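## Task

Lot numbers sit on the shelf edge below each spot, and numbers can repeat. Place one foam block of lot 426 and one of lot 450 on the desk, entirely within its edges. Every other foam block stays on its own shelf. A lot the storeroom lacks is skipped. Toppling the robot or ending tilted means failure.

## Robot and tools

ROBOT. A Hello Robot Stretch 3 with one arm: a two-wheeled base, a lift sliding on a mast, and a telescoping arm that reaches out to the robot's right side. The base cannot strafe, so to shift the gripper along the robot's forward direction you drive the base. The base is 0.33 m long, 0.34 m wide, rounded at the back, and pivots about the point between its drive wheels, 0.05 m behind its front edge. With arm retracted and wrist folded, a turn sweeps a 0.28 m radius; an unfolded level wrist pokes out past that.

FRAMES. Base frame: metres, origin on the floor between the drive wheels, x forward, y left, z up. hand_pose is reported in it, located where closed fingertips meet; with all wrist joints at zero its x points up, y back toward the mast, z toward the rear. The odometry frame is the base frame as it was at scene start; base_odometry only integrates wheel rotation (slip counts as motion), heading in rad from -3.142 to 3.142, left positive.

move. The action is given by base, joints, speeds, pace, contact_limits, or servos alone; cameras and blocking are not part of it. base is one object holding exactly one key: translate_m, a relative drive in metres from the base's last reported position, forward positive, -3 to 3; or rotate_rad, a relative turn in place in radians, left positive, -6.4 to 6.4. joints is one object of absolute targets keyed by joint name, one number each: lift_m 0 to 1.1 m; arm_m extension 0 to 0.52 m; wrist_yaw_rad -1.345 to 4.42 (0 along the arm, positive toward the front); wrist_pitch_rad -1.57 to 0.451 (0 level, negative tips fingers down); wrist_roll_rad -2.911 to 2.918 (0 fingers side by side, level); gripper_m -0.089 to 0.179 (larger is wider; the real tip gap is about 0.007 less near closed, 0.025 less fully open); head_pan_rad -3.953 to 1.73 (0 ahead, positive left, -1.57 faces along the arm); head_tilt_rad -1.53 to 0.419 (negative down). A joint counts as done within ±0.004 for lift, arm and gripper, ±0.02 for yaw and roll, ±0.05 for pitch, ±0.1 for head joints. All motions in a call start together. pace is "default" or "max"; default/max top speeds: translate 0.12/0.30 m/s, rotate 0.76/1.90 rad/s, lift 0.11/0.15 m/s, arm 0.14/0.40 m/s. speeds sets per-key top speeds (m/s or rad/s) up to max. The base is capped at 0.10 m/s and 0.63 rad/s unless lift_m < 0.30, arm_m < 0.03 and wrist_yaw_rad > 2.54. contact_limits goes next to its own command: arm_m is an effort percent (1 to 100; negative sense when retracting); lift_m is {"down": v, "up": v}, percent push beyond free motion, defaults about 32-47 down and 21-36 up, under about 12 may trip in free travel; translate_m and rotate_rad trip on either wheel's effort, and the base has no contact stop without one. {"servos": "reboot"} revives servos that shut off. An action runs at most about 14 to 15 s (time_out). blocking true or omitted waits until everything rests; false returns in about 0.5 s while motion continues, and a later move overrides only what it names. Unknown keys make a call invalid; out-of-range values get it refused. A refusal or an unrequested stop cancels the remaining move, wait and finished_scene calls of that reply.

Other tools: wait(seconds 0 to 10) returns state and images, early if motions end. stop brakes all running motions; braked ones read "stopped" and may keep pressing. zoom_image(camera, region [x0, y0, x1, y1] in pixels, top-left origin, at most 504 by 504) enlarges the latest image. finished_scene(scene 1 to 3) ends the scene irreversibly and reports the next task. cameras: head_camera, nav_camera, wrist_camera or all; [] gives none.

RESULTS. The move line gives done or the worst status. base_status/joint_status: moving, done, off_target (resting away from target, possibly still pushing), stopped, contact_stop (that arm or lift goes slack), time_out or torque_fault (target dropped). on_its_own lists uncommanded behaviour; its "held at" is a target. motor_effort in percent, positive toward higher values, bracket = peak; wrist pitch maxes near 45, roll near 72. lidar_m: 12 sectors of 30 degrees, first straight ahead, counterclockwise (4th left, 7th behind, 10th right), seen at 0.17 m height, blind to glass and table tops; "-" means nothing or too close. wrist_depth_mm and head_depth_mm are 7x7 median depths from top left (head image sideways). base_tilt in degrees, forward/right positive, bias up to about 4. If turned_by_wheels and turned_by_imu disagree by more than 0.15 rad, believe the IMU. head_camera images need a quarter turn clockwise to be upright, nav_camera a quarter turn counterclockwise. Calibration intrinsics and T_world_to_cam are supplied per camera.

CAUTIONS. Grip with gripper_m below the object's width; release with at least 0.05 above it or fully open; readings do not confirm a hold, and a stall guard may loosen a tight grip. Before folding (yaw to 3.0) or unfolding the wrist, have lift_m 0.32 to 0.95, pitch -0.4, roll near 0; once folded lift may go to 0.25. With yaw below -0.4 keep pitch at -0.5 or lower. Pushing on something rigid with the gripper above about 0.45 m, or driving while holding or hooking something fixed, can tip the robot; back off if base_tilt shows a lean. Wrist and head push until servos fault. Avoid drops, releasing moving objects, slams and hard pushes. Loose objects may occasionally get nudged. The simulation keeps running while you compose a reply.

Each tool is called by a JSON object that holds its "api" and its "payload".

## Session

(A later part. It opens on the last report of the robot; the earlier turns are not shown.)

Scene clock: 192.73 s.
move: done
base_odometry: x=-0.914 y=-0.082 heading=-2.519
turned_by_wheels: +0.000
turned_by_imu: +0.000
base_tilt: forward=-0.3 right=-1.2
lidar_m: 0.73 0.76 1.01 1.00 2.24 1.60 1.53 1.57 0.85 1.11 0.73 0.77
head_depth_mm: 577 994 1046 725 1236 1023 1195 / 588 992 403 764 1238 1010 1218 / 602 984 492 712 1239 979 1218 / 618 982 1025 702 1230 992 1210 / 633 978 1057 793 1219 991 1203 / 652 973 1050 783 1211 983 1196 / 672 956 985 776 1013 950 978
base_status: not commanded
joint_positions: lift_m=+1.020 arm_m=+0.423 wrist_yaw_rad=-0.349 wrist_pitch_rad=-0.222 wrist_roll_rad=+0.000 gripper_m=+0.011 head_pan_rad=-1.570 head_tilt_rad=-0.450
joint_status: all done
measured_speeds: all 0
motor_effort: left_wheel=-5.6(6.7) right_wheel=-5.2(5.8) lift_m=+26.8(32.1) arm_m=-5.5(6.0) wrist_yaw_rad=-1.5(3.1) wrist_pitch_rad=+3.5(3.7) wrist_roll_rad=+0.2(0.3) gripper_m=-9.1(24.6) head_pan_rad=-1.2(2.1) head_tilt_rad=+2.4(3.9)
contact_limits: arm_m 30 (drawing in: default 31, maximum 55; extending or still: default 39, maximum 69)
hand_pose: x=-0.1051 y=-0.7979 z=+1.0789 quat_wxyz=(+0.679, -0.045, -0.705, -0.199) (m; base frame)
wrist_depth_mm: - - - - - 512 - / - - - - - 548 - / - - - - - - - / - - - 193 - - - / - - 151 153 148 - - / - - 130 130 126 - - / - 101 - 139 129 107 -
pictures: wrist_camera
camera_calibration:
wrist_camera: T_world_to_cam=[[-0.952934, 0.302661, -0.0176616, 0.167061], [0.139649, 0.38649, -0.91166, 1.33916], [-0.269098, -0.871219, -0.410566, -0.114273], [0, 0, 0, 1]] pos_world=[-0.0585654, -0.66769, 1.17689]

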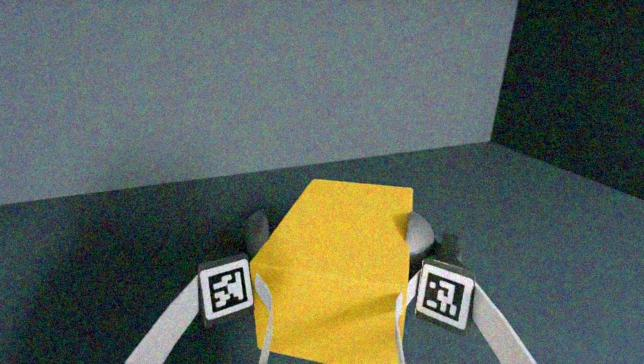

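{"api": "move", "payload": {"joints": {"arm_m": 0.02}, "speeds": {"arm_m": 0.1}, "cameras": ["wrist_camera"]}}

{"api": "move", "payload": {"base": {"translate_m": -0.58}, "joints": {"lift_m": 0.85, "wrist_yaw_rad": 0.0}, "speeds": {"wrist_yaw_rad": 0.3}, "cameras": ["wrist_camera", "head_camera"]}}

Scene clock: 215.63 s.
move: done
base_odometry: x=-0.914 y=-0.082 heading=-2.519
turned_by_wheels: +0.000
turned_by_imu: +0.000
base_tilt: forward=-0.2 right=-1.2
lidar_m: 0.73 0.76 1.01 1.00 2.24 1.60 1.53 1.57 0.85 1.11 0.72 0.77
head_depth_mm: 575 996 1076 1059 - - - / 588 992 1073 896 - - - / 600 990 1064 873 - - - / 614 977 1062 804 1224 995 - / 633 979 1053 792 1222 992 1200 / 652 974 1052 785 1216 990 1194 / 673 953 986 775 1019 950 980
base_status: not commanded
joint_positions: lift_m=+1.020 arm_m=+0.020 wrist_yaw_rad=-0.349 wrist_pitch_rad=-0.222 wrist_roll_rad=+0.000 gripper_m=+0.012 head_pan_rad=-1.570 head_tilt_rad=-0.450
joint_status: all done
measured_speeds: all 0
motor_effort: left_wheel=-5.3(6.0) right_wheel=-4.3(6.0) lift_m=+24.5(24.9) arm_m=-12.6(14.6) wrist_yaw_rad=-1.0(3.3) wrist_pitch_rad=+3.5(3.7) wrist_roll_rad=+0.1(0.4) gripper_m=-9.0(9.5) head_pan_rad=-1.3(1.9) head_tilt_rad=+1.8(3.4)
hand_pose: x=-0.1051 y=-0.3949 z=+1.0789 quat_wxyz=(+0.679, -0.045, -0.705, -0.199) (m; base frame)
wrist_depth_mm: - - - - - - - / - - - - 899 - - / - - - - - - - / - - 428 194 - - - / - - 153 153 148 - - / - - 129 130 126 - - / - 100 124 138 129 120 -
pictures: wrist_camera
camera_calibration:
wrist_camera: T_world_to_cam=[[-0.952934, 0.302661, -0.0176616, 0.0450881], [0.139649, 0.38649, -0.91166, 1.1834], [-0.269098, -0.871219, -0.410566, 0.236828], [0, 0, 0, 1]] pos_world=[-0.0585654, -0.26469, 1.17689]

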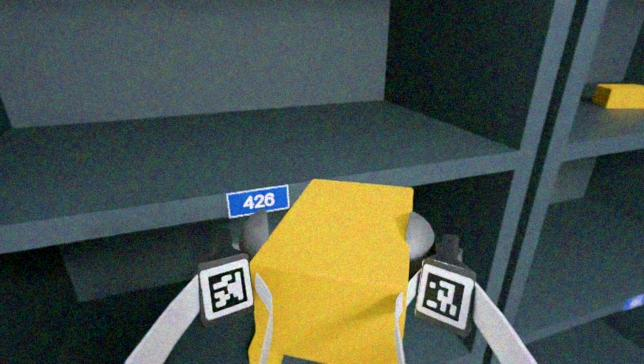

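Scene clock: 222.57 s.
move: done
base_odometry: x=-0.442 y=+0.256 heading=-2.519
turned_by_wheels: +0.000
turned_by_imu: +0.000
base_tilt: forward=-0.3 right=-1.2
lidar_m: 1.31 1.35 1.27 3.57 1.40 1.00 0.96 0.98 1.18 0.67 1.16 1.11
head_depth_mm: 663 1010 1093 833 1270 1018 1262 / 673 1008 1088 822 1252 1008 1287 / 555 1001 1080 815 1247 971 307 / 556 590 645 799 779 495 292 / 551 970 1046 708 1200 922 1173 / 649 989 1066 786 1235 986 1225 / 670 985 1059 777 1223 977 1227
base_status: done
joint_positions: lift_m=+0.850 arm_m=+0.020 wrist_yaw_rad=-0.003 wrist_pitch_rad=-0.222 wrist_roll_rad=+0.000 gripper_m=+0.012 head_pan_rad=-1.570 head_tilt_rad=-0.450
joint_status: all done
measured_speeds: all 0
motor_effort: left_wheel=-1.7(10.9) right_wheel=-9.0(12.5) lift_m=+29.2(30.0) arm_m=-1.7(12.6) wrist_yaw_rad=+2.5(5.5) wrist_pitch_rad=+3.4(3.7) wrist_roll_rad=-0.1(0.3) gripper_m=-8.7(9.4) head_pan_rad=-0.7(1.8) head_tilt_rad=+1.8(3.0)
hand_pose: x=-0.0222 y=-0.4096 z=+0.9089 quat_wxyz=(+0.703, +0.077, -0.702, -0.080) (m; base frame)
wrist_depth_mm: - - - - - - - / - - - - - - - / - - - - - - - / - - - 195 - - - / - - 151 153 148 - - / - - 129 131 126 - - / - 100 129 138 129 107 -
pictures: head_camera (sideways), wrist_camera
camera_calibration:
head_camera: T_world_to_cam=[[-0.0465943, 0.386594, -0.921072, 1.21433], [0.997506, -0.0309313, -0.0634434, 0.0761021], [-0.0530168, -0.921731, -0.384188, 0.455935], [0, 0, 0, 1]] pos_world=[0.00484097, -0.046851, 1.29848]
wrist_camera: T_world_to_cam=[[-0.999113, -0.0382532, -0.017625, -0.0151985], [0.000347131, 0.410972, -0.911648, 1.02947], [0.0421168, -0.910845, -0.410594, 0.167181], [0, 0, 0, 1]] pos_world=[-0.0225835, -0.271389, 1.00689]

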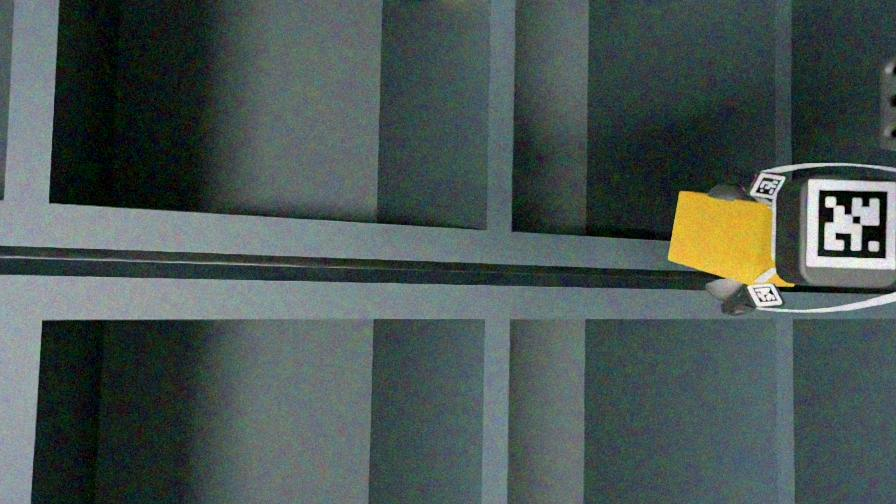

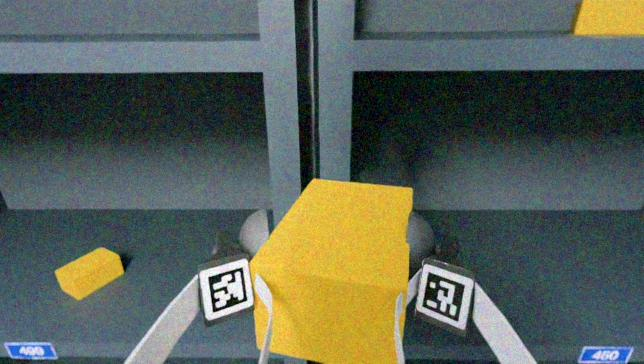

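{"api": "zoom_image", "payload": {"camera": "wrist_camera", "region": [560, 330, 644, 364]}}

Scaled by 6.000.

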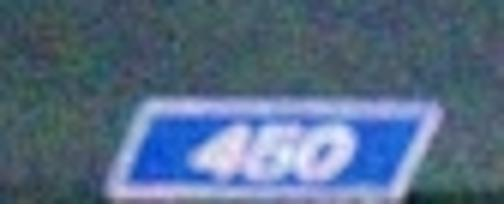

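{"api": "move", "payload": {"base": {"rotate_rad": 1.575}, "speeds": {"rotate_rad": 0.4}, "cameras": ["wrist_camera"]}}

{"api": "move", "payload": {"base": {"translate_m": 1.1}, "cameras": ["nav_camera", "head_camera"]}}

Scene clock: 235.73 s.
move: done
base_odometry: x=-0.442 y=+0.256 heading=-0.945
turned_by_wheels: +1.575
turned_by_imu: +1.550
base_tilt: forward=-0.3 right=-1.2
lidar_m: 3.57 1.41 1.01 0.96 0.98 1.18 0.68 1.16 1.11 1.31 1.35 1.27
head_depth_mm: 1112 1200 1300 1407 1543 1656 1369 / 1096 1173 1276 1389 1530 1637 1397 / 1093 1174 1271 1376 1503 1592 308 / 1090 1160 1259 1374 1490 497 292 / 1081 1161 1256 1352 1487 1601 1310 / 1085 1157 1238 1346 1474 1586 1340 / 1075 1149 1237 1341 1472 1577 1332
base_status: done
joint_positions: lift_m=+0.850 arm_m=+0.020 wrist_yaw_rad=-0.003 wrist_pitch_rad=-0.222 wrist_roll_rad=+0.000 gripper_m=+0.012 head_pan_rad=-1.570 head_tilt_rad=-0.450
joint_status: not commanded
measured_speeds: all 0
motor_effort: left_wheel=-8.8(12.9) right_wheel=+8.0(12.0) lift_m=+28.1(29.4) arm_m=+1.9(5.2) wrist_yaw_rad=+0.8(3.4) wrist_pitch_rad=+3.5(3.7) wrist_roll_rad=+0.1(0.3) gripper_m=-8.9(9.4) head_pan_rad=-0.6(1.2) head_tilt_rad=+0.4(2.2)
hand_pose: x=-0.0221 y=-0.4097 z=+0.9089 quat_wxyz=(+0.703, +0.078, -0.702, -0.079) (m; base frame)
wrist_depth_mm: - - - - 932 - - / - - - - - - - / - - - - - - - / - - - - - - - / - - 157 153 157 - - / - - 130 130 126 - - / - 110 - 139 131 - -
pictures: wrist_camera
camera_calibration:
wrist_camera: T_world_to_cam=[[-0.999096, -0.0386588, -0.0176946, -0.0152386], [0.000243976, 0.410968, -0.91165, 1.02947], [0.0425152, -0.91083, -0.410587, 0.167187], [0, 0, 0, 1]] pos_world=[-0.022584, -0.271388, 1.00689]

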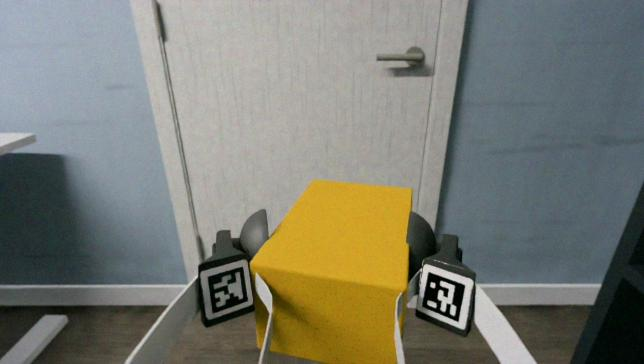

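Scene clock: 247.87 s.
move: done
base_odometry: x=+0.202 y=-0.635 heading=-0.945
turned_by_wheels: +0.000
turned_by_imu: -0.001
base_tilt: forward=-0.4 right=-1.2
lidar_m: 2.51 1.47 1.05 1.00 1.03 1.36 1.77 1.88 1.35 0.81 0.75 1.38
head_depth_mm: 1089 1164 1254 1362 1473 1593 1340 / 1077 1161 1241 1354 1477 768 669 / 1077 1150 1240 1338 1011 736 307 / 1067 1151 1238 1333 1002 497 292 / 1065 1142 1232 1302 997 753 661 / 1050 1136 1228 1292 994 747 657 / 1055 1130 1217 1283 980 744 654
base_status: done
joint_positions: lift_m=+0.850 arm_m=+0.020 wrist_yaw_rad=-0.003 wrist_pitch_rad=-0.222 wrist_roll_rad=+0.000 gripper_m=+0.012 head_pan_rad=-1.570 head_tilt_rad=-0.450
joint_status: not commanded
measured_speeds: all 0
motor_effort: left_wheel=+3.7(10.1) right_wheel=+6.2(13.7) lift_m=+26.1(28.5) arm_m=-12.2(13.1) wrist_yaw_rad=+1.7(3.7) wrist_pitch_rad=+3.4(3.7) wrist_roll_rad=-0.2(0.3) gripper_m=-8.9(9.5) head_pan_rad=+0.5(1.0) head_tilt_rad=-0.2(1.8)
hand_pose: x=-0.0221 y=-0.4096 z=+0.9089 quat_wxyz=(+0.703, +0.078, -0.702, -0.079) (m; base frame)
wrist_depth_mm: - - - - - - - / - - - - - - - / - - - - - - - / - - - 194 - - - / - - 150 153 148 - - / - - 130 131 126 - - / - 101 - 139 129 120 -
pictures: head_camera (sideways), nav_camera (sideways)
camera_calibration:
head_camera: T_world_to_cam=[[-0.0465943, 0.386594, -0.921072, 1.21433], [0.997506, -0.0309313, -0.0634434, 0.0761021], [-0.0530168, -0.921731, -0.384188, 0.455935], [0, 0, 0, 1]] pos_world=[0.00484097, -0.046851, 1.29848]
nav_camera: T_world_to_cam=[[0.0173411, -0.410843, 0.911541, -1.14327], [-0.999791, -0.0169688, 0.0113719, 0.0415117], [0.0107957, -0.911548, -0.411051, 0.488137], [0, 0, 0, 1]] pos_world=[0.0560588, -0.0240409, 1.24232]

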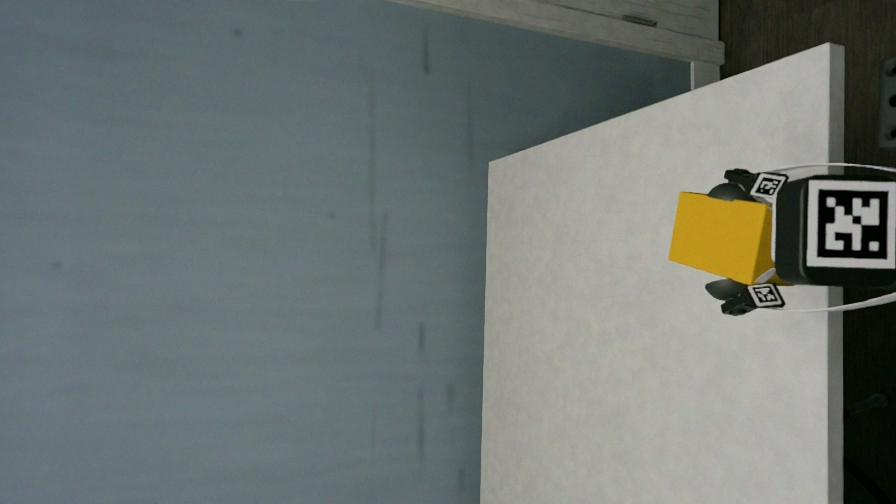

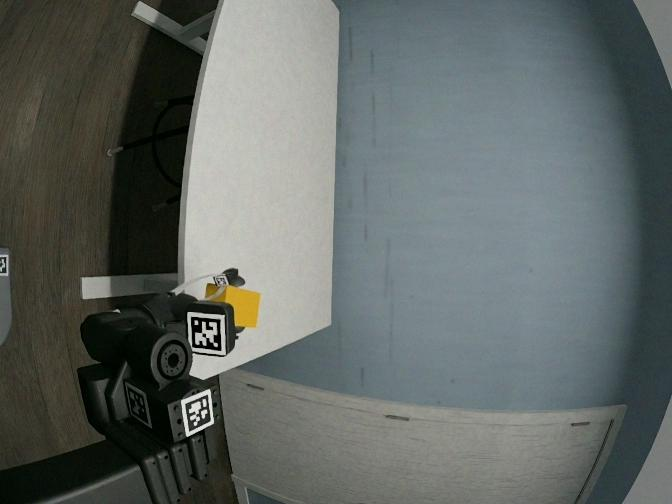

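{"api": "move", "payload": {"base": {"translate_m": 0.2}, "joints": {"arm_m": 0.3}, "speeds": {"arm_m": 0.08}, "cameras": []}}

{"api": "move", "payload": {"joints": {"lift_m": 0.74}, "speeds": {"lift_m": 0.06}, "cameras": ["head_camera", "wrist_camera"]}}

Scene clock: 259.30 s.
move: done
base_odometry: x=+0.319 y=-0.797 heading=-0.945
turned_by_wheels: +0.000
turned_by_imu: +0.000
base_tilt: forward=-0.4 right=-1.2
lidar_m: 2.31 1.49 1.06 1.01 1.04 1.38 1.96 1.86 0.85 0.86 0.65 1.22
head_depth_mm: 1071 1158 1243 1358 1026 302 - / 1073 1153 1239 1338 418 347 653 / 1066 1145 1232 1331 449 712 667 / 1064 1140 1224 1322 474 705 663 / 1052 1129 1225 1295 992 753 662 / 1051 1125 1216 1290 992 746 655 / 1046 1124 1212 1278 979 743 652
base_status: done
joint_positions: lift_m=+0.850 arm_m=+0.300 wrist_yaw_rad=-0.003 wrist_pitch_rad=-0.222 wrist_roll_rad=+0.000 gripper_m=+0.012 head_pan_rad=-1.570 head_tilt_rad=-0.450
joint_status: all done
measured_speeds: all 0
motor_effort: left_wheel=+5.8(8.6) right_wheel=+3.8(14.3) lift_m=+25.6(26.7) arm_m=+12.5(14.9) wrist_yaw_rad=+0.8(3.6) wrist_pitch_rad=+3.5(3.6) wrist_roll_rad=-0.1(0.3) gripper_m=-9.1(9.5) head_pan_rad=+0.3(1.1) head_tilt_rad=-1.2(2.0)
hand_pose: x=-0.0221 y=-0.6896 z=+0.9089 quat_wxyz=(+0.703, +0.078, -0.702, -0.079) (m; base frame)
wrist_depth_mm: - - - - - - - / - - - - - - - / - - - - - - - / - - - 194 - - - / - - 151 153 148 - - / - - 129 131 126 - - / - 100 - 138 128 107 -
pictures: none
No camera images: "cameras" was empty.

Scene clock: 261.73 s.
move: done
base_odometry: x=+0.319 y=-0.797 heading=-0.945
turned_by_wheels: +0.000
turned_by_imu: +0.000
base_tilt: forward=-0.4 right=-1.2
lidar_m: 2.31 1.48 1.06 1.01 1.03 1.37 1.96 1.86 0.85 0.86 0.65 1.22
head_depth_mm: 1073 1161 1251 1356 1026 770 652 / 1067 1148 1244 1333 1020 491 374 / 1070 1141 1237 1324 1011 484 646 / 1060 1142 1227 1323 1004 511 643 / 1056 1136 1228 1297 991 751 660 / 1050 1123 1208 1290 988 747 655 / 1048 1124 1203 1272 984 745 651
base_status: not commanded
joint_positions: lift_m=+0.740 arm_m=+0.300 wrist_yaw_rad=-0.003 wrist_pitch_rad=-0.222 wrist_roll_rad=+0.000 gripper_m=+0.012 head_pan_rad=-1.570 head_tilt_rad=-0.450
joint_status: all done
measured_speeds: all 0
motor_effort: left_wheel=+5.3(5.9) right_wheel=+4.0(5.1) lift_m=+25.3(27.8) arm_m=+11.3(13.2) wrist_yaw_rad=+1.9(3.2) wrist_pitch_rad=+3.5(3.6) wrist_roll_rad=+0.0(0.4) gripper_m=-8.7(9.5) head_pan_rad=+0.6(1.2) head_tilt_rad=-0.7(2.1)
hand_pose: x=-0.0221 y=-0.6896 z=+0.7989 quat_wxyz=(+0.703, +0.078, -0.702, -0.079) (m; base frame)
wrist_depth_mm: - - - - - - - / - - - - - - - / - - - - - - - / - - - 193 - - - / - - 151 153 147 - - / - - 129 130 126 - - / - 100 - 138 129 107 -
pictures: head_camera (sideways), wrist_camera
camera_calibration:
head_camera: T_world_to_cam=[[-0.0465943, 0.386594, -0.921072, 1.21433], [0.997506, -0.0309313, -0.0634434, 0.0761021], [-0.0530168, -0.921731, -0.384188, 0.455935], [0, 0, 0, 1]] pos_world=[0.00484097, -0.046851, 1.29848]
wrist_camera: T_world_to_cam=[[-0.999096, -0.0386588, -0.0176946, -0.0280095], [0.000243976, 0.410968, -0.91165, 1.04426], [0.0425152, -0.91083, -0.410587, -0.13301], [0, 0, 0, 1]] pos_world=[-0.022584, -0.551388, 0.896889]

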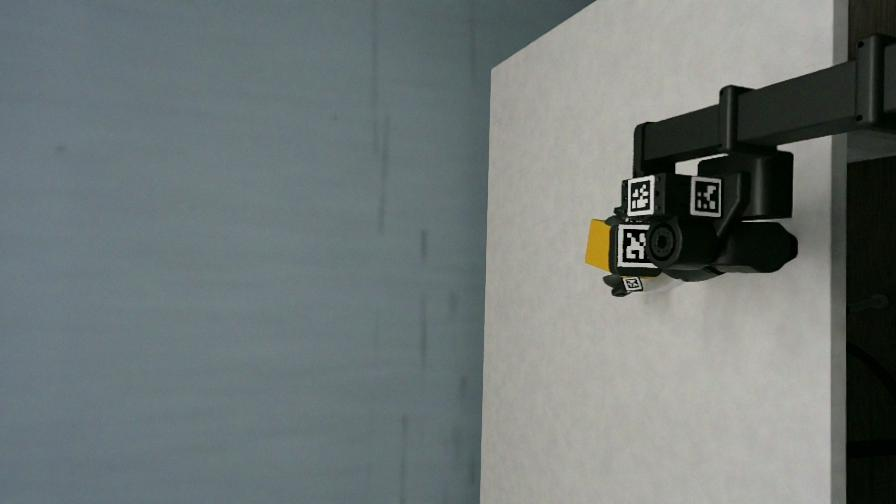

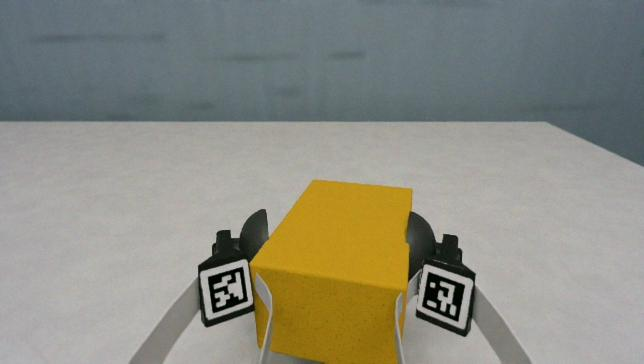

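{"api": "move", "payload": {"joints": {"lift_m": 0.692}, "speeds": {"lift_m": 0.02}, "contact_limits": {"lift_m": {"down": 13}}, "cameras": ["wrist_camera"]}}

Scene clock: 269.30 s.
move: done
base_odometry: x=+0.319 y=-0.797 heading=-0.945
turned_by_wheels: +0.000
turned_by_imu: +0.000
base_tilt: forward=-0.3 right=-1.0
lidar_m: 2.32 1.48 1.06 1.00 1.03 1.37 1.96 1.86 0.85 0.85 0.65 1.22
head_depth_mm: 1078 1152 1249 1357 1033 770 675 / 1073 1151 1244 1333 1022 765 426 / 1066 1145 1234 1321 1014 531 504 / 1061 1144 1230 1324 1000 607 627 / 1058 1128 1219 1312 997 753 660 / 1050 1126 1216 1288 988 750 657 / 1048 1123 1210 1285 980 743 655
base_status: not commanded
joint_positions: lift_m=+0.692 arm_m=+0.300 wrist_yaw_rad=-0.003 wrist_pitch_rad=-0.213 wrist_roll_rad=+0.000 gripper_m=+0.012 head_pan_rad=-1.570 head_tilt_rad=-0.450
joint_status: all done
measured_speeds: all 0
motor_effort: left_wheel=+5.8(6.1) right_wheel=+3.7(4.9) lift_m=+24.6(28.3) arm_m=+7.5(9.9) wrist_yaw_rad=+1.3(3.1) wrist_pitch_rad=+1.9(3.7) wrist_roll_rad=-0.1(0.5) gripper_m=-8.9(9.3) head_pan_rad=+1.2(1.4) head_tilt_rad=-1.4(2.4)
contact_limits: lift_m down 13 (down: maximum 72; up: maximum 65)
hand_pose: x=-0.0221 y=-0.6903 z=+0.7530 quat_wxyz=(+0.703, +0.075, -0.703, -0.076) (m; base frame)
wrist_depth_mm: - - - - - - - / - - - - - - - / - - - - - - - / - - - 192 - - - / - - 151 152 148 - - / - - 129 131 126 - - / - 101 - 139 129 107 -
pictures: wrist_camera
camera_calibration:
wrist_camera: T_world_to_cam=[[-0.999096, -0.0388096, -0.0173556, -0.0292101], [0.000240577, 0.403068, -0.91517, 0.999902], [0.0425129, -0.914347, -0.402695, -0.160898], [0, 0, 0, 1]] pos_world=[-0.022584, -0.551279, 0.84978]

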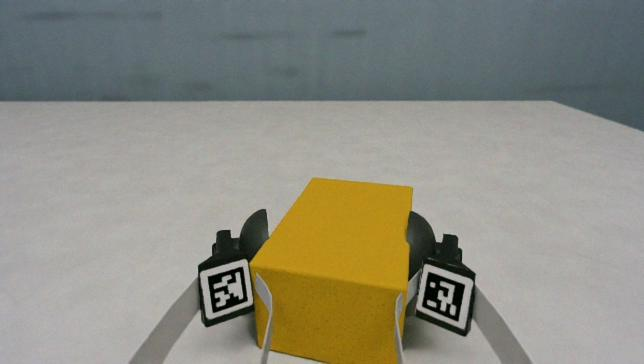

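Contact beginning (pitch −.213). Release.

{"api": "move", "payload": {"joints": {"gripper_m": 0.179}, "cameras": ["wrist_camera"]}}

{"api": "move", "payload": {"joints": {"arm_m": 0.01}, "speeds": {"arm_m": 0.06}, "cameras": ["head_camera", "wrist_camera"]}}

Scene clock: 275.20 s.
move: done
base_odometry: x=+0.319 y=-0.797 heading=-0.945
turned_by_wheels: +0.000
turned_by_imu: +0.000
base_tilt: forward=-0.3 right=-1.2
lidar_m: 2.31 1.48 1.06 1.01 1.03 1.37 1.96 1.86 0.85 0.86 0.65 1.22
head_depth_mm: 1074 1151 1250 1358 1028 772 674 / 1068 1157 1237 1336 1021 764 426 / 1066 1144 1238 1327 1011 531 505 / 1062 1143 1231 1317 1006 607 627 / 1059 1132 1226 1302 993 750 659 / 1053 1120 1213 1290 989 748 655 / 1048 1121 1205 1276 982 745 654
base_status: not commanded
joint_positions: lift_m=+0.692 arm_m=+0.300 wrist_yaw_rad=-0.003 wrist_pitch_rad=-0.213 wrist_roll_rad=+0.000 gripper_m=+0.179 head_pan_rad=-1.570 head_tilt_rad=-0.450
joint_status: all done
measured_speeds: all 0
motor_effort: left_wheel=+6.1(6.1) right_wheel=+4.0(5.0) lift_m=+28.2(28.8) arm_m=+4.6(6.5) wrist_yaw_rad=+1.7(3.3) wrist_pitch_rad=+2.1(2.1) wrist_roll_rad=-0.1(0.2) gripper_m=+0.4(83.6) head_pan_rad=+1.2(1.7) head_tilt_rad=-1.6(2.7)
contact_limits: lift_m down 13 (down: maximum 72; up: maximum 65)
hand_pose: x=-0.0221 y=-0.6903 z=+0.7529 quat_wxyz=(+0.703, +0.075, -0.703, -0.076) (m; base frame)
wrist_depth_mm: - - - - - - - / - - - - - - - / - - - - - - - / - - - 190 - - - / - 143 - 152 152 - - / - 126 - 131 125 - - / - - - 138 130 - 105
pictures: wrist_camera
camera_calibration:
wrist_camera: T_world_to_cam=[[-0.999096, -0.0388013, -0.0173771, -0.0291872], [0.000244639, 0.403477, -0.91499, 0.999975], [0.042514, -0.914167, -0.403103, -0.160452], [0, 0, 0, 1]] pos_world=[-0.022584, -0.55128, 0.849781]

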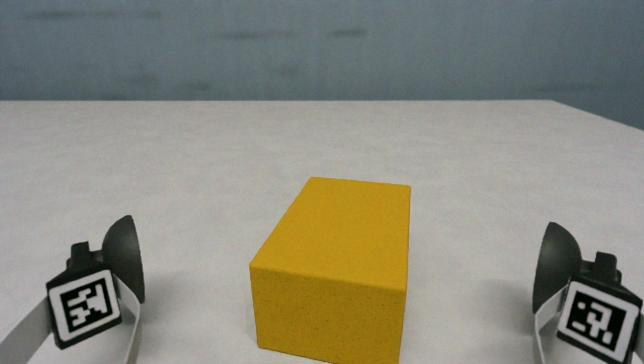

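Scene clock: 280.73 s.
move: done
base_odometry: x=+0.319 y=-0.797 heading=-0.945
turned_by_wheels: +0.000
turned_by_imu: +0.000
base_tilt: forward=-0.3 right=-1.2
lidar_m: 2.31 1.49 1.05 1.01 1.03 1.38 1.96 1.87 0.85 0.85 0.65 1.22
head_depth_mm: 1078 1157 1247 1359 1029 771 674 / 1073 1151 1245 1334 1019 767 670 / 1071 1146 1238 1323 1017 761 667 / 1060 1141 1235 1322 999 758 666 / 1054 1135 1221 1310 996 751 659 / 1051 1130 1213 1283 987 748 639 / 1043 1118 1212 1274 979 744 654
base_status: not commanded
joint_positions: lift_m=+0.692 arm_m=+0.010 wrist_yaw_rad=-0.003 wrist_pitch_rad=-0.214 wrist_roll_rad=+0.000 gripper_m=+0.179 head_pan_rad=-1.570 head_tilt_rad=-0.450
joint_status: all done
measured_speeds: all 0
motor_effort: left_wheel=+5.2(6.1) right_wheel=+4.4(4.8) lift_m=+26.8(29.4) arm_m=-11.4(13.9) wrist_yaw_rad=+2.1(3.1) wrist_pitch_rad=+2.1(2.1) wrist_roll_rad=+0.1(0.5) gripper_m=+0.4(1.2) head_pan_rad=+1.7(1.9) head_tilt_rad=-2.1(3.6)
contact_limits: lift_m down 13 (down: maximum 72; up: maximum 65)
hand_pose: x=-0.0221 y=-0.4003 z=+0.7528 quat_wxyz=(+0.703, +0.075, -0.703, -0.077) (m; base frame)
wrist_depth_mm: - - - - - - - / - - - - - - - / - - - - - - - / - - - - - - - / - 142 - - - - - / 123 140 - - - - - / 988 988 - - - 975 105
pictures: head_camera (sideways), wrist_camera
camera_calibration:
head_camera: T_world_to_cam=[[-0.0465943, 0.386594, -0.921072, 1.21433], [0.997506, -0.0309313, -0.0634434, 0.0761021], [-0.0530168, -0.921731, -0.384188, 0.455935], [0, 0, 0, 1]] pos_world=[0.00484097, -0.046851, 1.29848]
wrist_camera: T_world_to_cam=[[-0.999096, -0.0387979, -0.0173858, -0.0179265], [0.000244494, 0.403682, -0.914899, 0.882944], [0.0425145, -0.914076, -0.403307, 0.104854], [0, 0, 0, 1]] pos_world=[-0.022584, -0.26128, 0.849781]

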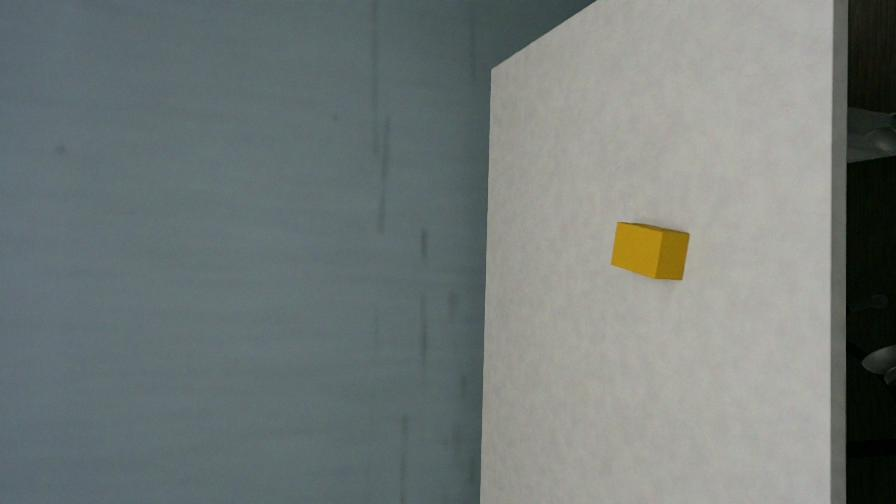

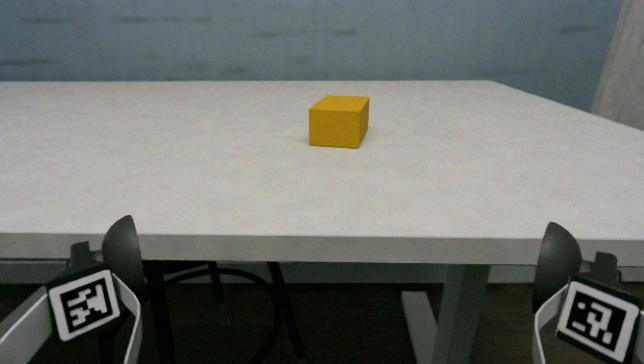

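{"api": "move", "payload": {"joints": {"lift_m": 0.8, "wrist_pitch_rad": -0.4, "gripper_m": 0.037}, "cameras": []}}

{"api": "move", "payload": {"joints": {"wrist_yaw_rad": 3.0, "arm_m": 0.005}, "cameras": []}}

{"api": "move", "payload": {"base": {"translate_m": 0.9}, "joints": {"lift_m": 0.4}, "cameras": []}}

{"api": "move", "payload": {"base": {"translate_m": 0.9}, "joints": {"head_pan_rad": 1.2}, "cameras": ["nav_camera", "head_camera"]}}

Scene clock: 300.93 s.
move: done
base_odometry: x=+0.319 y=-0.797 heading=-0.945
turned_by_wheels: +0.000
turned_by_imu: +0.000
base_tilt: forward=-0.3 right=-1.2
lidar_m: 2.30 1.48 1.05 1.00 1.03 1.38 1.96 1.86 0.85 0.85 0.65 1.22
head_depth_mm: 1073 1158 1247 1358 1033 772 674 / 1074 1149 1246 1338 1018 764 671 / 1067 1146 1235 1328 1012 762 647 / 1062 1144 1230 1323 1002 755 625 / 1055 1135 1224 1305 991 752 643 / 1053 1128 1215 1288 986 747 655 / 1049 1121 1209 1282 985 742 654
base_status: not commanded
joint_positions: lift_m=+0.800 arm_m=+0.010 wrist_yaw_rad=-0.003 wrist_pitch_rad=-0.413 wrist_roll_rad=+0.000 gripper_m=+0.037 head_pan_rad=-1.570 head_tilt_rad=-0.450
joint_status: all done
measured_speeds: all 0
motor_effort: left_wheel=+5.4(6.2) right_wheel=+4.1(4.7) lift_m=+26.0(32.7) arm_m=-2.1(6.1) wrist_yaw_rad=+2.0(2.8) wrist_pitch_rad=+1.9(4.4) wrist_roll_rad=-0.1(0.3) gripper_m=+0.6(83.1) head_pan_rad=+1.5(2.2) head_tilt_rad=-3.8(3.8)
hand_pose: x=-0.0221 y=-0.3800 z=+0.8139 quat_wxyz=(+0.692, +0.144, -0.692, -0.146) (m; base frame)
wrist_depth_mm: - - - - - - - / - - - - - - - / - - - 442 - - - / - - - - - - - / - - - 150 152 - - / - - 126 972 128 - - / - - 937 983 941 968 993
pictures: none
No camera images: "cameras" was empty.

Scene clock: 303.43 s.
move: done
base_odometry: x=+0.319 y=-0.797 heading=-0.945
turned_by_wheels: +0.000
turned_by_imu: +0.000
base_tilt: forward=-0.3 right=-1.1
lidar_m: 2.31 1.48 1.05 1.01 1.03 1.38 1.96 1.87 0.85 0.86 0.65 1.22
head_depth_mm: 1074 1155 1254 1356 1031 772 675 / 1075 1150 1242 1339 1020 765 671 / 1068 1143 1234 1326 1015 763 668 / 1065 1144 1231 1317 1007 754 664 / 1058 1129 1228 1309 996 751 661 / 1053 1124 1212 1286 987 749 658 / 1045 1121 1209 1279 980 743 653
base_status: not commanded
joint_positions: lift_m=+0.800 arm_m=+0.005 wrist_yaw_rad=+2.997 wrist_pitch_rad=-0.413 wrist_roll_rad=+0.000 gripper_m=+0.037 head_pan_rad=-1.570 head_tilt_rad=-0.450
joint_status: all done
measured_speeds: all 0
motor_effort: left_wheel=+5.5(6.0) right_wheel=+4.5(5.0) lift_m=+26.4(26.8) arm_m=-11.0(14.3) wrist_yaw_rad=+2.8(5.2) wrist_pitch_rad=+1.8(2.0) wrist_roll_rad=+0.0(0.3) gripper_m=+0.2(0.7) head_pan_rad=+1.8(2.1) head_tilt_rad=-3.9(4.0)
hand_pose: x=+0.0112 y=+0.0728 z=+0.8139 quat_wxyz=(+0.195, +0.700, +0.095, +0.680) (m; base frame)
wrist_depth_mm: - 141 - - - - - / - 151 - - - - - / - 165 - - - - - / - 188 225 - - - - / - - 210 - - - - / - - 127 - 129 - - / - - 268 972 960 975 954
pictures: none
No camera images: "cameras" was empty.

Scene clock: 313.57 s.
move: done
base_odometry: x=+0.847 y=-1.526 heading=-0.945
turned_by_wheels: +0.000
turned_by_imu: +0.001
base_tilt: forward=-0.5 right=-1.1
lidar_m: 1.42 1.46 1.09 1.04 1.07 1.42 2.86 0.89 0.88 0.79 1.28 1.49
head_depth_mm: 1052 1121 1213 1316 1031 770 654 / 1044 1119 1204 1294 1019 765 651 / 1038 1117 1202 1290 1012 761 646 / 1032 1108 1196 1285 1004 756 644 / 1029 1097 1183 1273 995 751 641 / 1024 1092 1183 1282 1348 747 637 / 1017 1089 1179 1276 1400 1516 1233
base_status: done
joint_positions: lift_m=+0.400 arm_m=+0.005 wrist_yaw_rad=+2.997 wrist_pitch_rad=-0.413 wrist_roll_rad=+0.000 gripper_m=+0.037 head_pan_rad=-1.570 head_tilt_rad=-0.450
joint_status: all done
measured_speeds: all 0
motor_effort: left_wheel=+0.4(10.3) right_wheel=+9.5(14.2) lift_m=+25.8(26.7) arm_m=-2.4(12.0) wrist_yaw_rad=+1.9(3.3) wrist_pitch_rad=+2.1(2.1) wrist_roll_rad=-0.3(0.3) gripper_m=+0.3(0.9) head_pan_rad=+1.7(2.8) head_tilt_rad=-4.5(4.9)
hand_pose: x=+0.0111 y=+0.0727 z=+0.4137 quat_wxyz=(+0.195, +0.700, +0.095, +0.680) (m; base frame)
wrist_depth_mm: - 141 - - - - - / - 152 - - - - - / - 166 - - - - - / 936 188 226 915 909 898 890 / 781 746 212 732 729 739 750 / 661 658 127 639 128 648 631 / 574 588 268 561 545 555 555
pictures: none
No camera images: "cameras" was empty.

Scene clock: 323.70 s.
move: done
base_odometry: x=+1.374 y=-2.256 heading=-0.945
turned_by_wheels: +0.000
turned_by_imu: +0.000
base_tilt: forward=-0.3 right=-1.2
lidar_m: 0.53 0.54 0.72 1.81 1.31 1.48 3.69 1.13 1.15 1.21 0.78 0.55
head_depth_mm: 645 666 688 712 738 768 803 / 742 772 801 839 875 912 955 / 881 921 965 1016 1073 1136 1203 / 1077 1136 1211 1291 1371 1485 1355 / 1388 1503 1626 1779 1941 1673 1344 / 1959 2165 2361 2554 2197 1659 1337 / 2056 2207 2344 2515 2163 1641 1334
base_status: done
joint_positions: lift_m=+0.400 arm_m=+0.005 wrist_yaw_rad=+2.997 wrist_pitch_rad=-0.413 wrist_roll_rad=+0.000 gripper_m=+0.037 head_pan_rad=+1.200 head_tilt_rad=-0.450
joint_status: all done
measured_speeds: all 0
motor_effort: left_wheel=-0.2(9.9) right_wheel=+10.1(13.8) lift_m=+28.7(29.8) arm_m=+7.9(7.9) wrist_yaw_rad=+2.9(3.5) wrist_pitch_rad=+2.0(2.2) wrist_roll_rad=+0.0(0.3) gripper_m=+0.3(1.0) head_pan_rad=-2.8(5.4) head_tilt_rad=-1.1(4.6)
hand_pose: x=+0.0111 y=+0.0727 z=+0.4137 quat_wxyz=(+0.195, +0.700, +0.095, +0.680) (m; base frame)
wrist_depth_mm: - 141 - - - - 543 / - 151 - - - - 549 / - 166 - - - - - / 930 188 224 932 909 856 - / 776 740 211 727 719 745 - / 652 666 127 623 129 640 623 / 573 585 268 562 551 564 555
pictures: head_camera (sideways), nav_camera (sideways)
camera_calibration:
head_camera: T_world_to_cam=[[-0.0971843, -0.377679, -0.920822, 1.21435], [-0.918195, 0.391011, -0.0634679, 0.0878425], [0.384023, 0.839326, -0.384783, 0.45403], [0, 0, 0, 1]] pos_world=[0.0243151, 0.0432097, 1.29848]
nav_camera: T_world_to_cam=[[0.133196, 0.389645, 0.911282, -1.14365], [0.937719, -0.347209, 0.0113993, 0.0295873], [0.320847, 0.853008, -0.411624, 0.487016], [0, 0, 0, 1]] pos_world=[-0.031673, 0.0404609, 1.24232]

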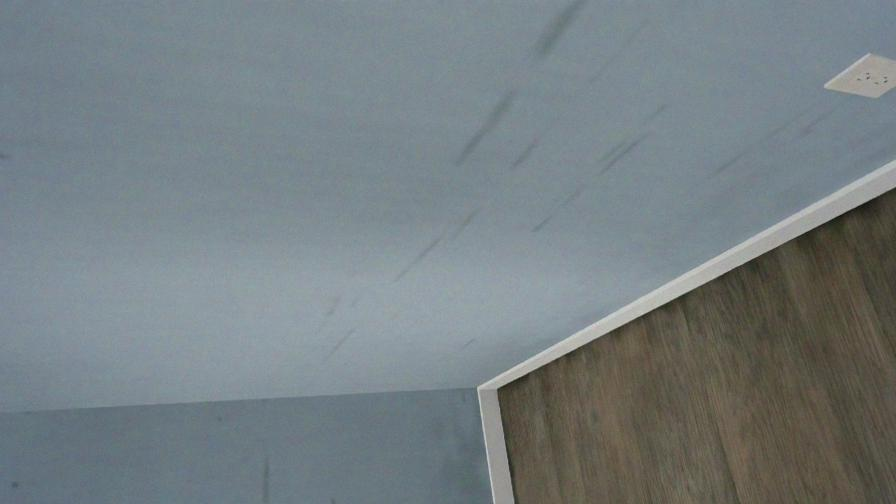

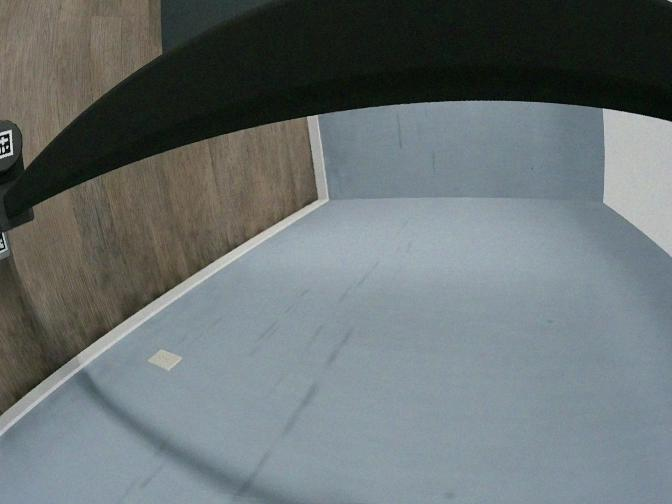

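{"api": "move", "payload": {"base": {"rotate_rad": 1.59}, "joints": {"head_pan_rad": -0.2}, "cameras": []}}

{"api": "move", "payload": {"base": {"translate_m": 1.1}, "cameras": ["nav_camera"]}}

Scene clock: 332.03 s.
move: done
base_odometry: x=+1.374 y=-2.256 heading=+0.644
turned_by_wheels: +1.590
turned_by_imu: +1.563
base_tilt: forward=-0.3 right=-1.1
lidar_m: 1.83 1.18 1.47 3.71 1.13 1.15 1.21 0.78 0.55 0.53 0.54 0.73
head_depth_mm: 852 867 879 901 920 941 964 / 1040 1066 1090 1111 1147 1172 1204 / 1337 1383 1429 1459 1518 1545 1354 / 1871 1963 2052 2143 2033 1681 1350 / 2112 2269 2474 2633 2204 1668 1351 / 2069 2222 2406 2591 2180 1667 1340 / 2037 2175 2343 2499 2178 1652 1332
base_status: done
joint_positions: lift_m=+0.400 arm_m=+0.005 wrist_yaw_rad=+2.997 wrist_pitch_rad=-0.413 wrist_roll_rad=+0.000 gripper_m=+0.037 head_pan_rad=-0.201 head_tilt_rad=-0.450
joint_status: all done
measured_speeds: all 0
motor_effort: left_wheel=-8.6(12.8) right_wheel=+9.3(12.2) lift_m=+24.0(25.0) arm_m=+5.2(11.4) wrist_yaw_rad=+2.5(3.6) wrist_pitch_rad=+2.0(2.1) wrist_roll_rad=+0.2(0.3) gripper_m=+0.4(0.7) head_pan_rad=+3.4(5.1) head_tilt_rad=+1.2(2.1)
hand_pose: x=+0.0111 y=+0.0727 z=+0.4137 quat_wxyz=(+0.195, +0.700, +0.095, +0.680) (m; base frame)
wrist_depth_mm: - 141 - - - - - / - 151 - - - - - / - 166 - - - - - / 905 188 225 913 915 902 898 / 767 745 211 744 727 753 739 / 654 657 127 630 129 637 637 / 576 583 268 566 552 557 560
pictures: none
No camera images: "cameras" was empty.

Scene clock: 344.17 s.
move: done
base_odometry: x=+2.253 y=-1.595 heading=+0.644
turned_by_wheels: +0.000
turned_by_imu: +0.000
base_tilt: forward=-0.3 right=-1.2
lidar_m: 1.45 1.49 0.55 0.52 2.80 2.05 2.21 0.72 0.52 0.49 0.51 0.68
head_depth_mm: 796 808 822 840 861 877 901 / 976 991 1023 1045 1070 1102 1131 / 1226 1292 1328 1371 1429 1465 1326 / 1234 1329 1433 1547 1715 1687 1350 / 1201 1294 1387 1512 1663 1672 1342 / 1175 1256 1348 1463 1594 1658 1338 / 1145 1228 1311 1426 1545 1625 1336
base_status: done
joint_positions: lift_m=+0.400 arm_m=+0.005 wrist_yaw_rad=+2.997 wrist_pitch_rad=-0.413 wrist_roll_rad=+0.000 gripper_m=+0.037 head_pan_rad=-0.200 head_tilt_rad=-0.450
joint_status: not commanded
measured_speeds: all 0
motor_effort: left_wheel=+3.9(9.1) right_wheel=+5.5(14.1) lift_m=+25.0(25.8) arm_m=-11.6(13.0) wrist_yaw_rad=+2.3(4.0) wrist_pitch_rad=+2.0(2.1) wrist_roll_rad=-0.1(0.3) gripper_m=+0.4(1.0) head_pan_rad=+3.4(4.2) head_tilt_rad=+3.8(5.6)
hand_pose: x=+0.0111 y=+0.0727 z=+0.4137 quat_wxyz=(+0.195, +0.700, +0.095, +0.680) (m; base frame)
wrist_depth_mm: - 141 - - - - - / - 152 - - - - - / - 166 - - - - - / 942 188 226 - - 892 901 / 786 744 211 160 711 743 741 / 655 650 127 621 129 637 637 / 576 588 269 561 547 555 557
pictures: nav_camera (sideways)
camera_calibration:
nav_camera: T_world_to_cam=[[0.405854, -0.0648509, 0.911634, -1.14575], [-0.182666, -0.983109, 0.0113864, 0.0364792], [0.895497, -0.171146, -0.410845, 0.482505], [0, 0, 0, 1]] pos_world=[0.0395876, 0.044139, 1.24232]

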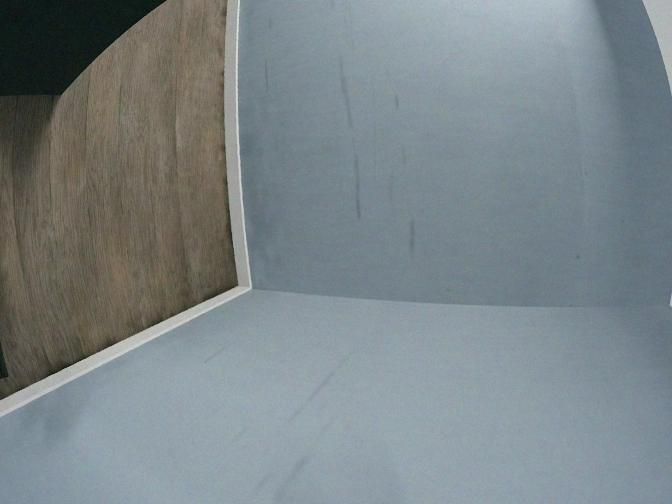

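{"api": "move", "payload": {"base": {"translate_m": 1.0}, "cameras": []}}

{"api": "move", "payload": {"base": {"rotate_rad": -1.555}, "joints": {"head_pan_rad": -1.65}, "cameras": ["nav_camera"]}}

Scene clock: 361.03 s.
move: done
base_odometry: x=+3.053 y=-0.994 heading=+0.644
turned_by_wheels: +0.000
turned_by_imu: +0.000
base_tilt: forward=-0.2 right=-1.2
lidar_m: 0.45 0.47 0.63 1.59 0.81 0.79 2.06 0.68 0.49 0.46 0.48 0.48
head_depth_mm: 387 419 455 501 555 622 707 / 377 407 441 484 533 597 673 / 367 395 428 468 515 573 644 / 358 384 416 454 498 551 617 / 350 376 405 440 480 531 592 / 342 366 394 426 466 510 569 / 334 357 383 415 451 495 548
base_status: done
joint_positions: lift_m=+0.400 arm_m=+0.005 wrist_yaw_rad=+2.997 wrist_pitch_rad=-0.413 wrist_roll_rad=+0.000 gripper_m=+0.037 head_pan_rad=-0.200 head_tilt_rad=-0.450
joint_status: not commanded
measured_speeds: all 0
motor_effort: left_wheel=+5.4(10.9) right_wheel=+4.2(14.0) lift_m=+26.7(27.7) arm_m=-11.4(12.6) wrist_yaw_rad=+1.6(3.4) wrist_pitch_rad=+2.0(2.1) wrist_roll_rad=-0.1(0.4) gripper_m=+0.1(1.1) head_pan_rad=+3.4(4.0) head_tilt_rad=-0.4(3.7)
hand_pose: x=+0.0111 y=+0.0727 z=+0.4137 quat_wxyz=(+0.195, +0.700, +0.095, +0.680) (m; base frame)
wrist_depth_mm: - 141 - - - - 497 / - 151 - - - - 488 / - 166 - - - - 494 / 866 188 225 922 914 760 504 / 754 755 212 736 729 719 512 / 667 659 127 625 128 642 514 / 574 584 267 563 547 555 525
pictures: none
No camera images: "cameras" was empty.

Scene clock: 364.60 s.
move: done
base_odometry: x=+3.053 y=-0.994 heading=-0.910
turned_by_wheels: -1.555
turned_by_imu: -1.530
base_tilt: forward=-0.3 right=-1.4
lidar_m: 0.46 0.48 0.47 0.46 0.47 0.65 1.77 0.79 0.79 1.82 0.66 0.48
head_depth_mm: 2869 3061 3218 3215 2170 1246 1254 / 2800 3033 3154 3163 2239 1700 1364 / 2785 3019 3209 3323 2240 1686 1364 / 2786 2922 3156 3312 2222 1683 1350 / 2745 2947 3196 3230 2202 1674 1350 / 2707 2873 3074 2945 2180 1655 1338 / 1873 1867 1855 1874 1870 1598 1331
base_status: done
joint_positions: lift_m=+0.400 arm_m=+0.005 wrist_yaw_rad=+2.997 wrist_pitch_rad=-0.413 wrist_roll_rad=+0.000 gripper_m=+0.037 head_pan_rad=-1.651 head_tilt_rad=-0.450
joint_status: all done
measured_speeds: all 0
motor_effort: left_wheel=+8.3(12.3) right_wheel=-10.9(12.5) lift_m=+27.3(28.1) arm_m=-11.6(12.9) wrist_yaw_rad=+2.5(3.0) wrist_pitch_rad=+2.0(2.1) wrist_roll_rad=+0.1(0.3) gripper_m=+0.0(1.1) head_pan_rad=+3.6(5.1) head_tilt_rad=-0.7(2.0)
hand_pose: x=+0.0111 y=+0.0727 z=+0.4137 quat_wxyz=(+0.195, +0.700, +0.095, +0.680) (m; base frame)
wrist_depth_mm: 427 141 449 464 478 485 496 / 467 151 489 506 529 527 536 / 507 166 518 534 - - - / 539 183 191 - - - - / - - 208 149 154 702 - / 632 637 127 628 129 642 - / 574 583 268 565 543 556 549
pictures: nav_camera (sideways)
camera_calibration:
nav_camera: T_world_to_cam=[[-0.0158538, -0.410696, 0.911635, -1.1432], [-0.997898, 0.0637945, 0.0113857, 0.0414659], [-0.0628333, -0.909538, -0.410844, 0.488282], [0, 0, 0, 1]] pos_world=[0.0539349, -0.0280432, 1.24232]

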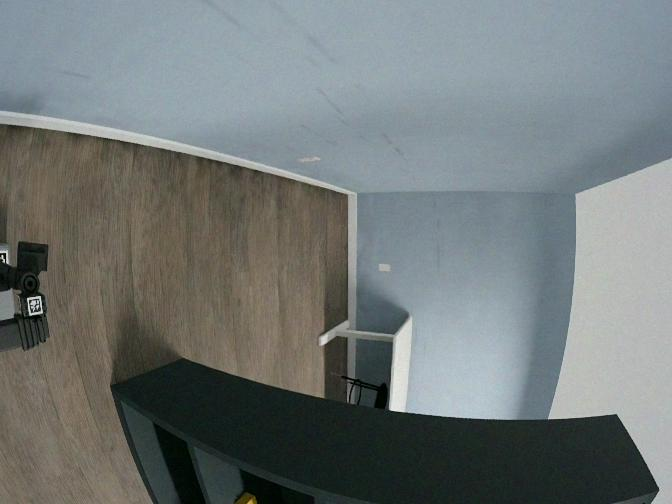

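{"api": "move", "payload": {"base": {"translate_m": -1.05}, "cameras": ["nav_camera", "head_camera"]}}

Scene clock: 380.17 s.
move: done
base_odometry: x=+2.408 y=-0.165 heading=-0.910
turned_by_wheels: +0.000
turned_by_imu: -0.001
base_tilt: forward=-0.3 right=-1.3
lidar_m: 1.50 0.64 0.47 0.45 0.47 0.64 1.77 1.43 0.68 1.00 0.71 1.56
head_depth_mm: 577 875 869 789 790 869 831 / 590 914 979 823 1025 1005 860 / 602 901 974 813 1162 1002 829 / 618 891 961 806 1142 999 822 / 633 884 952 682 1134 990 819 / 651 874 940 779 1123 984 815 / 673 869 931 773 1108 984 790
base_status: done
joint_positions: lift_m=+0.400 arm_m=+0.005 wrist_yaw_rad=+2.997 wrist_pitch_rad=-0.413 wrist_roll_rad=+0.000 gripper_m=+0.037 head_pan_rad=-1.650 head_tilt_rad=-0.450
joint_status: not commanded
measured_speeds: all 0
motor_effort: left_wheel=-5.7(9.5) right_wheel=-5.4(14.7) lift_m=+28.8(30.3) arm_m=-5.1(10.9) wrist_yaw_rad=+2.1(3.9) wrist_pitch_rad=+2.0(2.1) wrist_roll_rad=-0.1(0.3) gripper_m=+0.5(0.9) head_pan_rad=+3.1(4.1) head_tilt_rad=-5.2(5.2)
hand_pose: x=+0.0111 y=+0.0727 z=+0.4137 quat_wxyz=(+0.195, +0.700, +0.095, +0.680) (m; base frame)
wrist_depth_mm: 426 141 452 463 478 485 501 / 467 151 485 505 517 531 536 / 507 166 517 536 - - - / 543 184 191 - - - - / - - 207 149 155 696 724 / 639 638 127 632 129 641 636 / 573 588 268 564 544 565 550
pictures: head_camera (sideways), nav_camera (sideways)
camera_calibration:
head_camera: T_world_to_cam=[[-0.0155367, 0.38929, -0.920984, 1.21403], [0.991855, -0.110458, -0.0634218, 0.0761914], [-0.12642, -0.914468, -0.384403, 0.456674], [0, 0, 0, 1]] pos_world=[0.0010239, -0.0465807, 1.29848]
nav_camera: T_world_to_cam=[[-0.0155158, -0.411104, 0.911456, -1.14297], [-0.997953, 0.0629218, 0.011392, 0.0414348], [-0.0620338, -0.909414, -0.411239, 0.488823], [0, 0, 0, 1]] pos_world=[0.0539395, -0.0279443, 1.24232]

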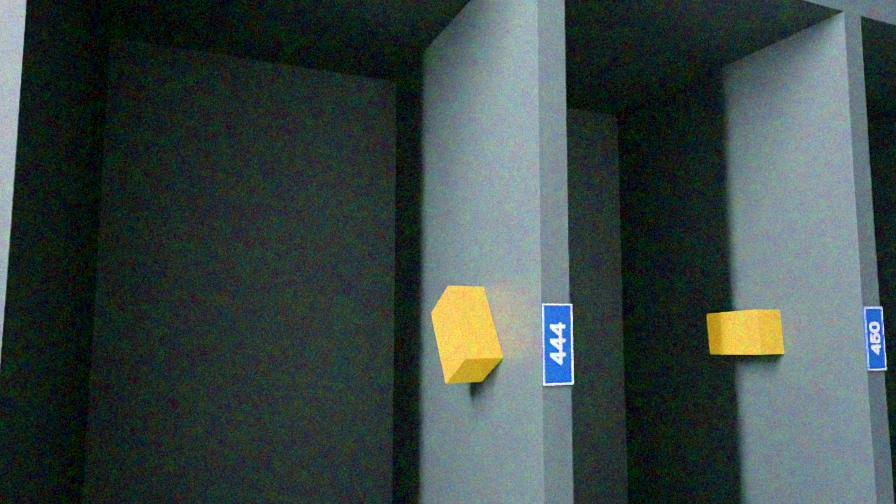

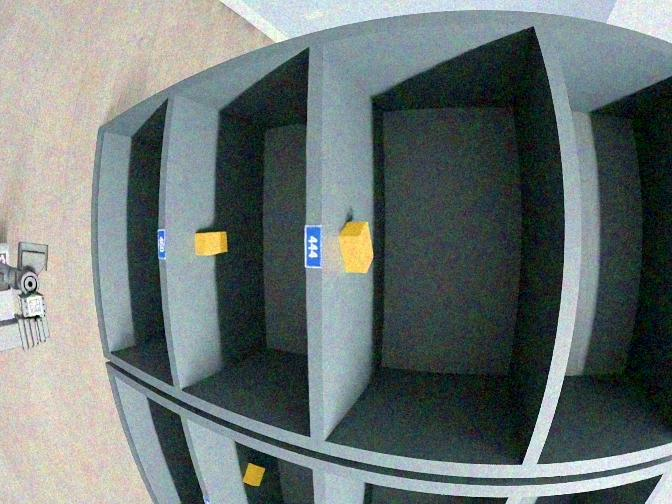

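{"api": "zoom_image", "payload": {"camera": "head_camera", "region": [690, 290, 896, 390]}}

Scaled by 2.447 from the camera's 896x504 image, which has a finer 1280x720 frame.

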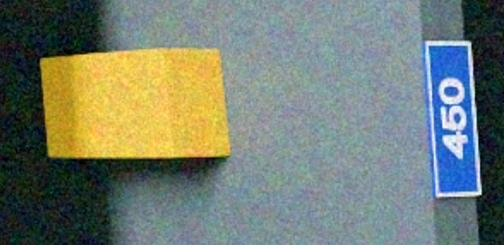

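{"api": "move", "payload": {"base": {"translate_m": 0.017}, "joints": {"lift_m": 0.56, "wrist_pitch_rad": -0.4}, "cameras": []}}

{"api": "move", "payload": {"joints": {"wrist_yaw_rad": 0.0}, "cameras": []}}

{"api": "move", "payload": {"joints": {"wrist_pitch_rad": -0.2, "gripper_m": 0.179, "arm_m": 0.05}, "cameras": ["wrist_camera"]}}

Scene clock: 403.20 s.
move: done
base_odometry: x=+2.419 y=-0.179 heading=-0.910
turned_by_wheels: +0.000
turned_by_imu: +0.000
base_tilt: forward=-0.4 right=-1.2
lidar_m: 1.48 0.64 0.47 0.45 0.47 0.64 1.76 1.43 0.69 1.01 0.70 1.55
head_depth_mm: 576 895 903 824 819 907 837 / 590 908 981 822 1071 1008 854 / 602 905 972 810 1160 999 831 / 617 894 964 804 1150 994 825 / 634 883 954 680 1127 991 822 / 652 876 941 782 1122 987 815 / 674 864 932 773 1099 977 789
base_status: done
joint_positions: lift_m=+0.560 arm_m=+0.005 wrist_yaw_rad=+2.997 wrist_pitch_rad=-0.414 wrist_roll_rad=+0.000 gripper_m=+0.037 head_pan_rad=-1.650 head_tilt_rad=-0.450
joint_status: all done
measured_speeds: all 0
motor_effort: left_wheel=+6.7(8.8) right_wheel=+5.1(9.8) lift_m=+29.8(32.0) arm_m=-3.2(4.7) wrist_yaw_rad=+2.0(3.7) wrist_pitch_rad=+2.1(4.0) wrist_roll_rad=-0.2(0.3) gripper_m=+0.0(0.9) head_pan_rad=+3.1(3.8) head_tilt_rad=-4.3(5.1)
hand_pose: x=+0.0111 y=+0.0727 z=+0.5737 quat_wxyz=(+0.195, +0.700, +0.095, +0.680) (m; base frame)
wrist_depth_mm: 429 141 449 464 475 486 505 / 467 151 490 504 521 525 536 / 507 166 516 531 - - - / 537 184 191 - - - - / - - 207 149 152 - - / - - 126 - 129 796 796 / 731 - 267 734 716 719 719
pictures: none
No camera images: "cameras" was empty.

Scene clock: 405.70 s.
move: done
base_odometry: x=+2.419 y=-0.179 heading=-0.910
turned_by_wheels: +0.000
turned_by_imu: +0.000
base_tilt: forward=-0.4 right=-1.1
lidar_m: 1.48 0.64 0.47 0.45 0.47 0.64 1.76 1.43 0.69 1.00 0.70 1.54
head_depth_mm: 577 897 908 822 822 905 837 / 589 909 983 822 1068 1008 856 / 603 903 974 812 1158 1002 830 / 617 892 961 802 1146 996 824 / 635 885 951 682 1129 994 819 / 655 871 944 782 1119 986 816 / 672 865 931 777 1103 979 791
base_status: not commanded
joint_positions: lift_m=+0.560 arm_m=+0.005 wrist_yaw_rad=+0.003 wrist_pitch_rad=-0.414 wrist_roll_rad=+0.000 gripper_m=+0.037 head_pan_rad=-1.650 head_tilt_rad=-0.450
joint_status: all done
measured_speeds: all 0
motor_effort: left_wheel=+6.8(7.1) right_wheel=+5.6(6.0) lift_m=+29.4(29.9) arm_m=-2.2(3.7) wrist_yaw_rad=-2.8(6.5) wrist_pitch_rad=+2.0(2.2) wrist_roll_rad=-0.1(0.3) gripper_m=+0.4(0.8) head_pan_rad=+2.9(3.7) head_tilt_rad=-4.1(4.9)
hand_pose: x=-0.0208 y=-0.3749 z=+0.5737 quat_wxyz=(+0.693, +0.146, -0.691, -0.144) (m; base frame)
wrist_depth_mm: - - - - - - - / - - - - - - - / - - - - - - 326 / - - - - - - - / - - - 150 152 - - / - 750 126 - 126 730 - / 704 - 107 - - - -
pictures: none
No camera images: "cameras" was empty.

Scene clock: 407.67 s.
move: done
base_odometry: x=+2.419 y=-0.179 heading=-0.910
turned_by_wheels: +0.000
turned_by_imu: +0.000
base_tilt: forward=-0.3 right=-1.2
lidar_m: 1.48 0.64 0.47 0.45 0.47 0.64 1.76 1.43 0.69 1.00 0.70 1.55
head_depth_mm: 577 897 907 821 822 903 834 / 590 909 985 824 1067 1007 858 / 603 900 970 814 1159 1001 828 / 618 891 961 804 1147 993 827 / 633 883 951 680 1133 988 823 / 654 869 943 783 1119 986 815 / 672 865 933 773 1107 976 790
base_status: not commanded
joint_positions: lift_m=+0.560 arm_m=+0.050 wrist_yaw_rad=+0.003 wrist_pitch_rad=-0.223 wrist_roll_rad=+0.000 gripper_m=+0.179 head_pan_rad=-1.650 head_tilt_rad=-0.450
joint_status: all done
measured_speeds: all 0
motor_effort: left_wheel=+6.6(7.0) right_wheel=+5.1(5.7) lift_m=+27.6(29.6) arm_m=+11.5(14.3) wrist_yaw_rad=-2.5(4.8) wrist_pitch_rad=+3.8(5.5) wrist_roll_rad=-0.1(0.3) gripper_m=+0.5(83.3) head_pan_rad=+3.2(3.4) head_tilt_rad=-4.3(4.6)
hand_pose: x=-0.0208 y=-0.4395 z=+0.6185 quat_wxyz=(+0.703, +0.080, -0.702, -0.078) (m; base frame)
wrist_depth_mm: - - - - - - - / - - - - - 642 - / - - - - - - - / - - - - - - - / - 146 317 316 313 300 312 / 118 140 323 - 312 310 298 / - - - - - - 105
pictures: wrist_camera
camera_calibration:
wrist_camera: T_world_to_cam=[[-0.998869, -0.0440928, -0.0177687, -0.0225235], [-0.00200174, 0.412455, -0.910976, 0.777194], [0.0474963, -0.90991, -0.412077, 0.0220495], [0, 0, 0, 1]] pos_world=[-0.0219896, -0.301488, 0.716691]

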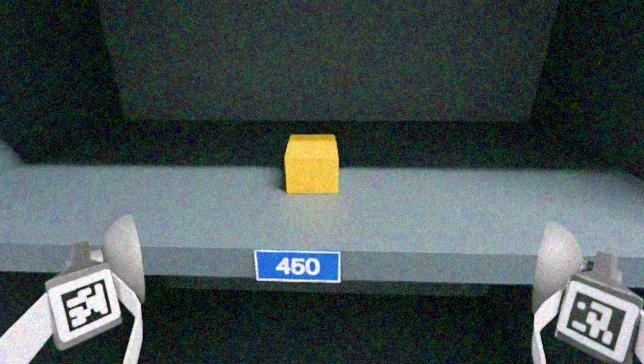

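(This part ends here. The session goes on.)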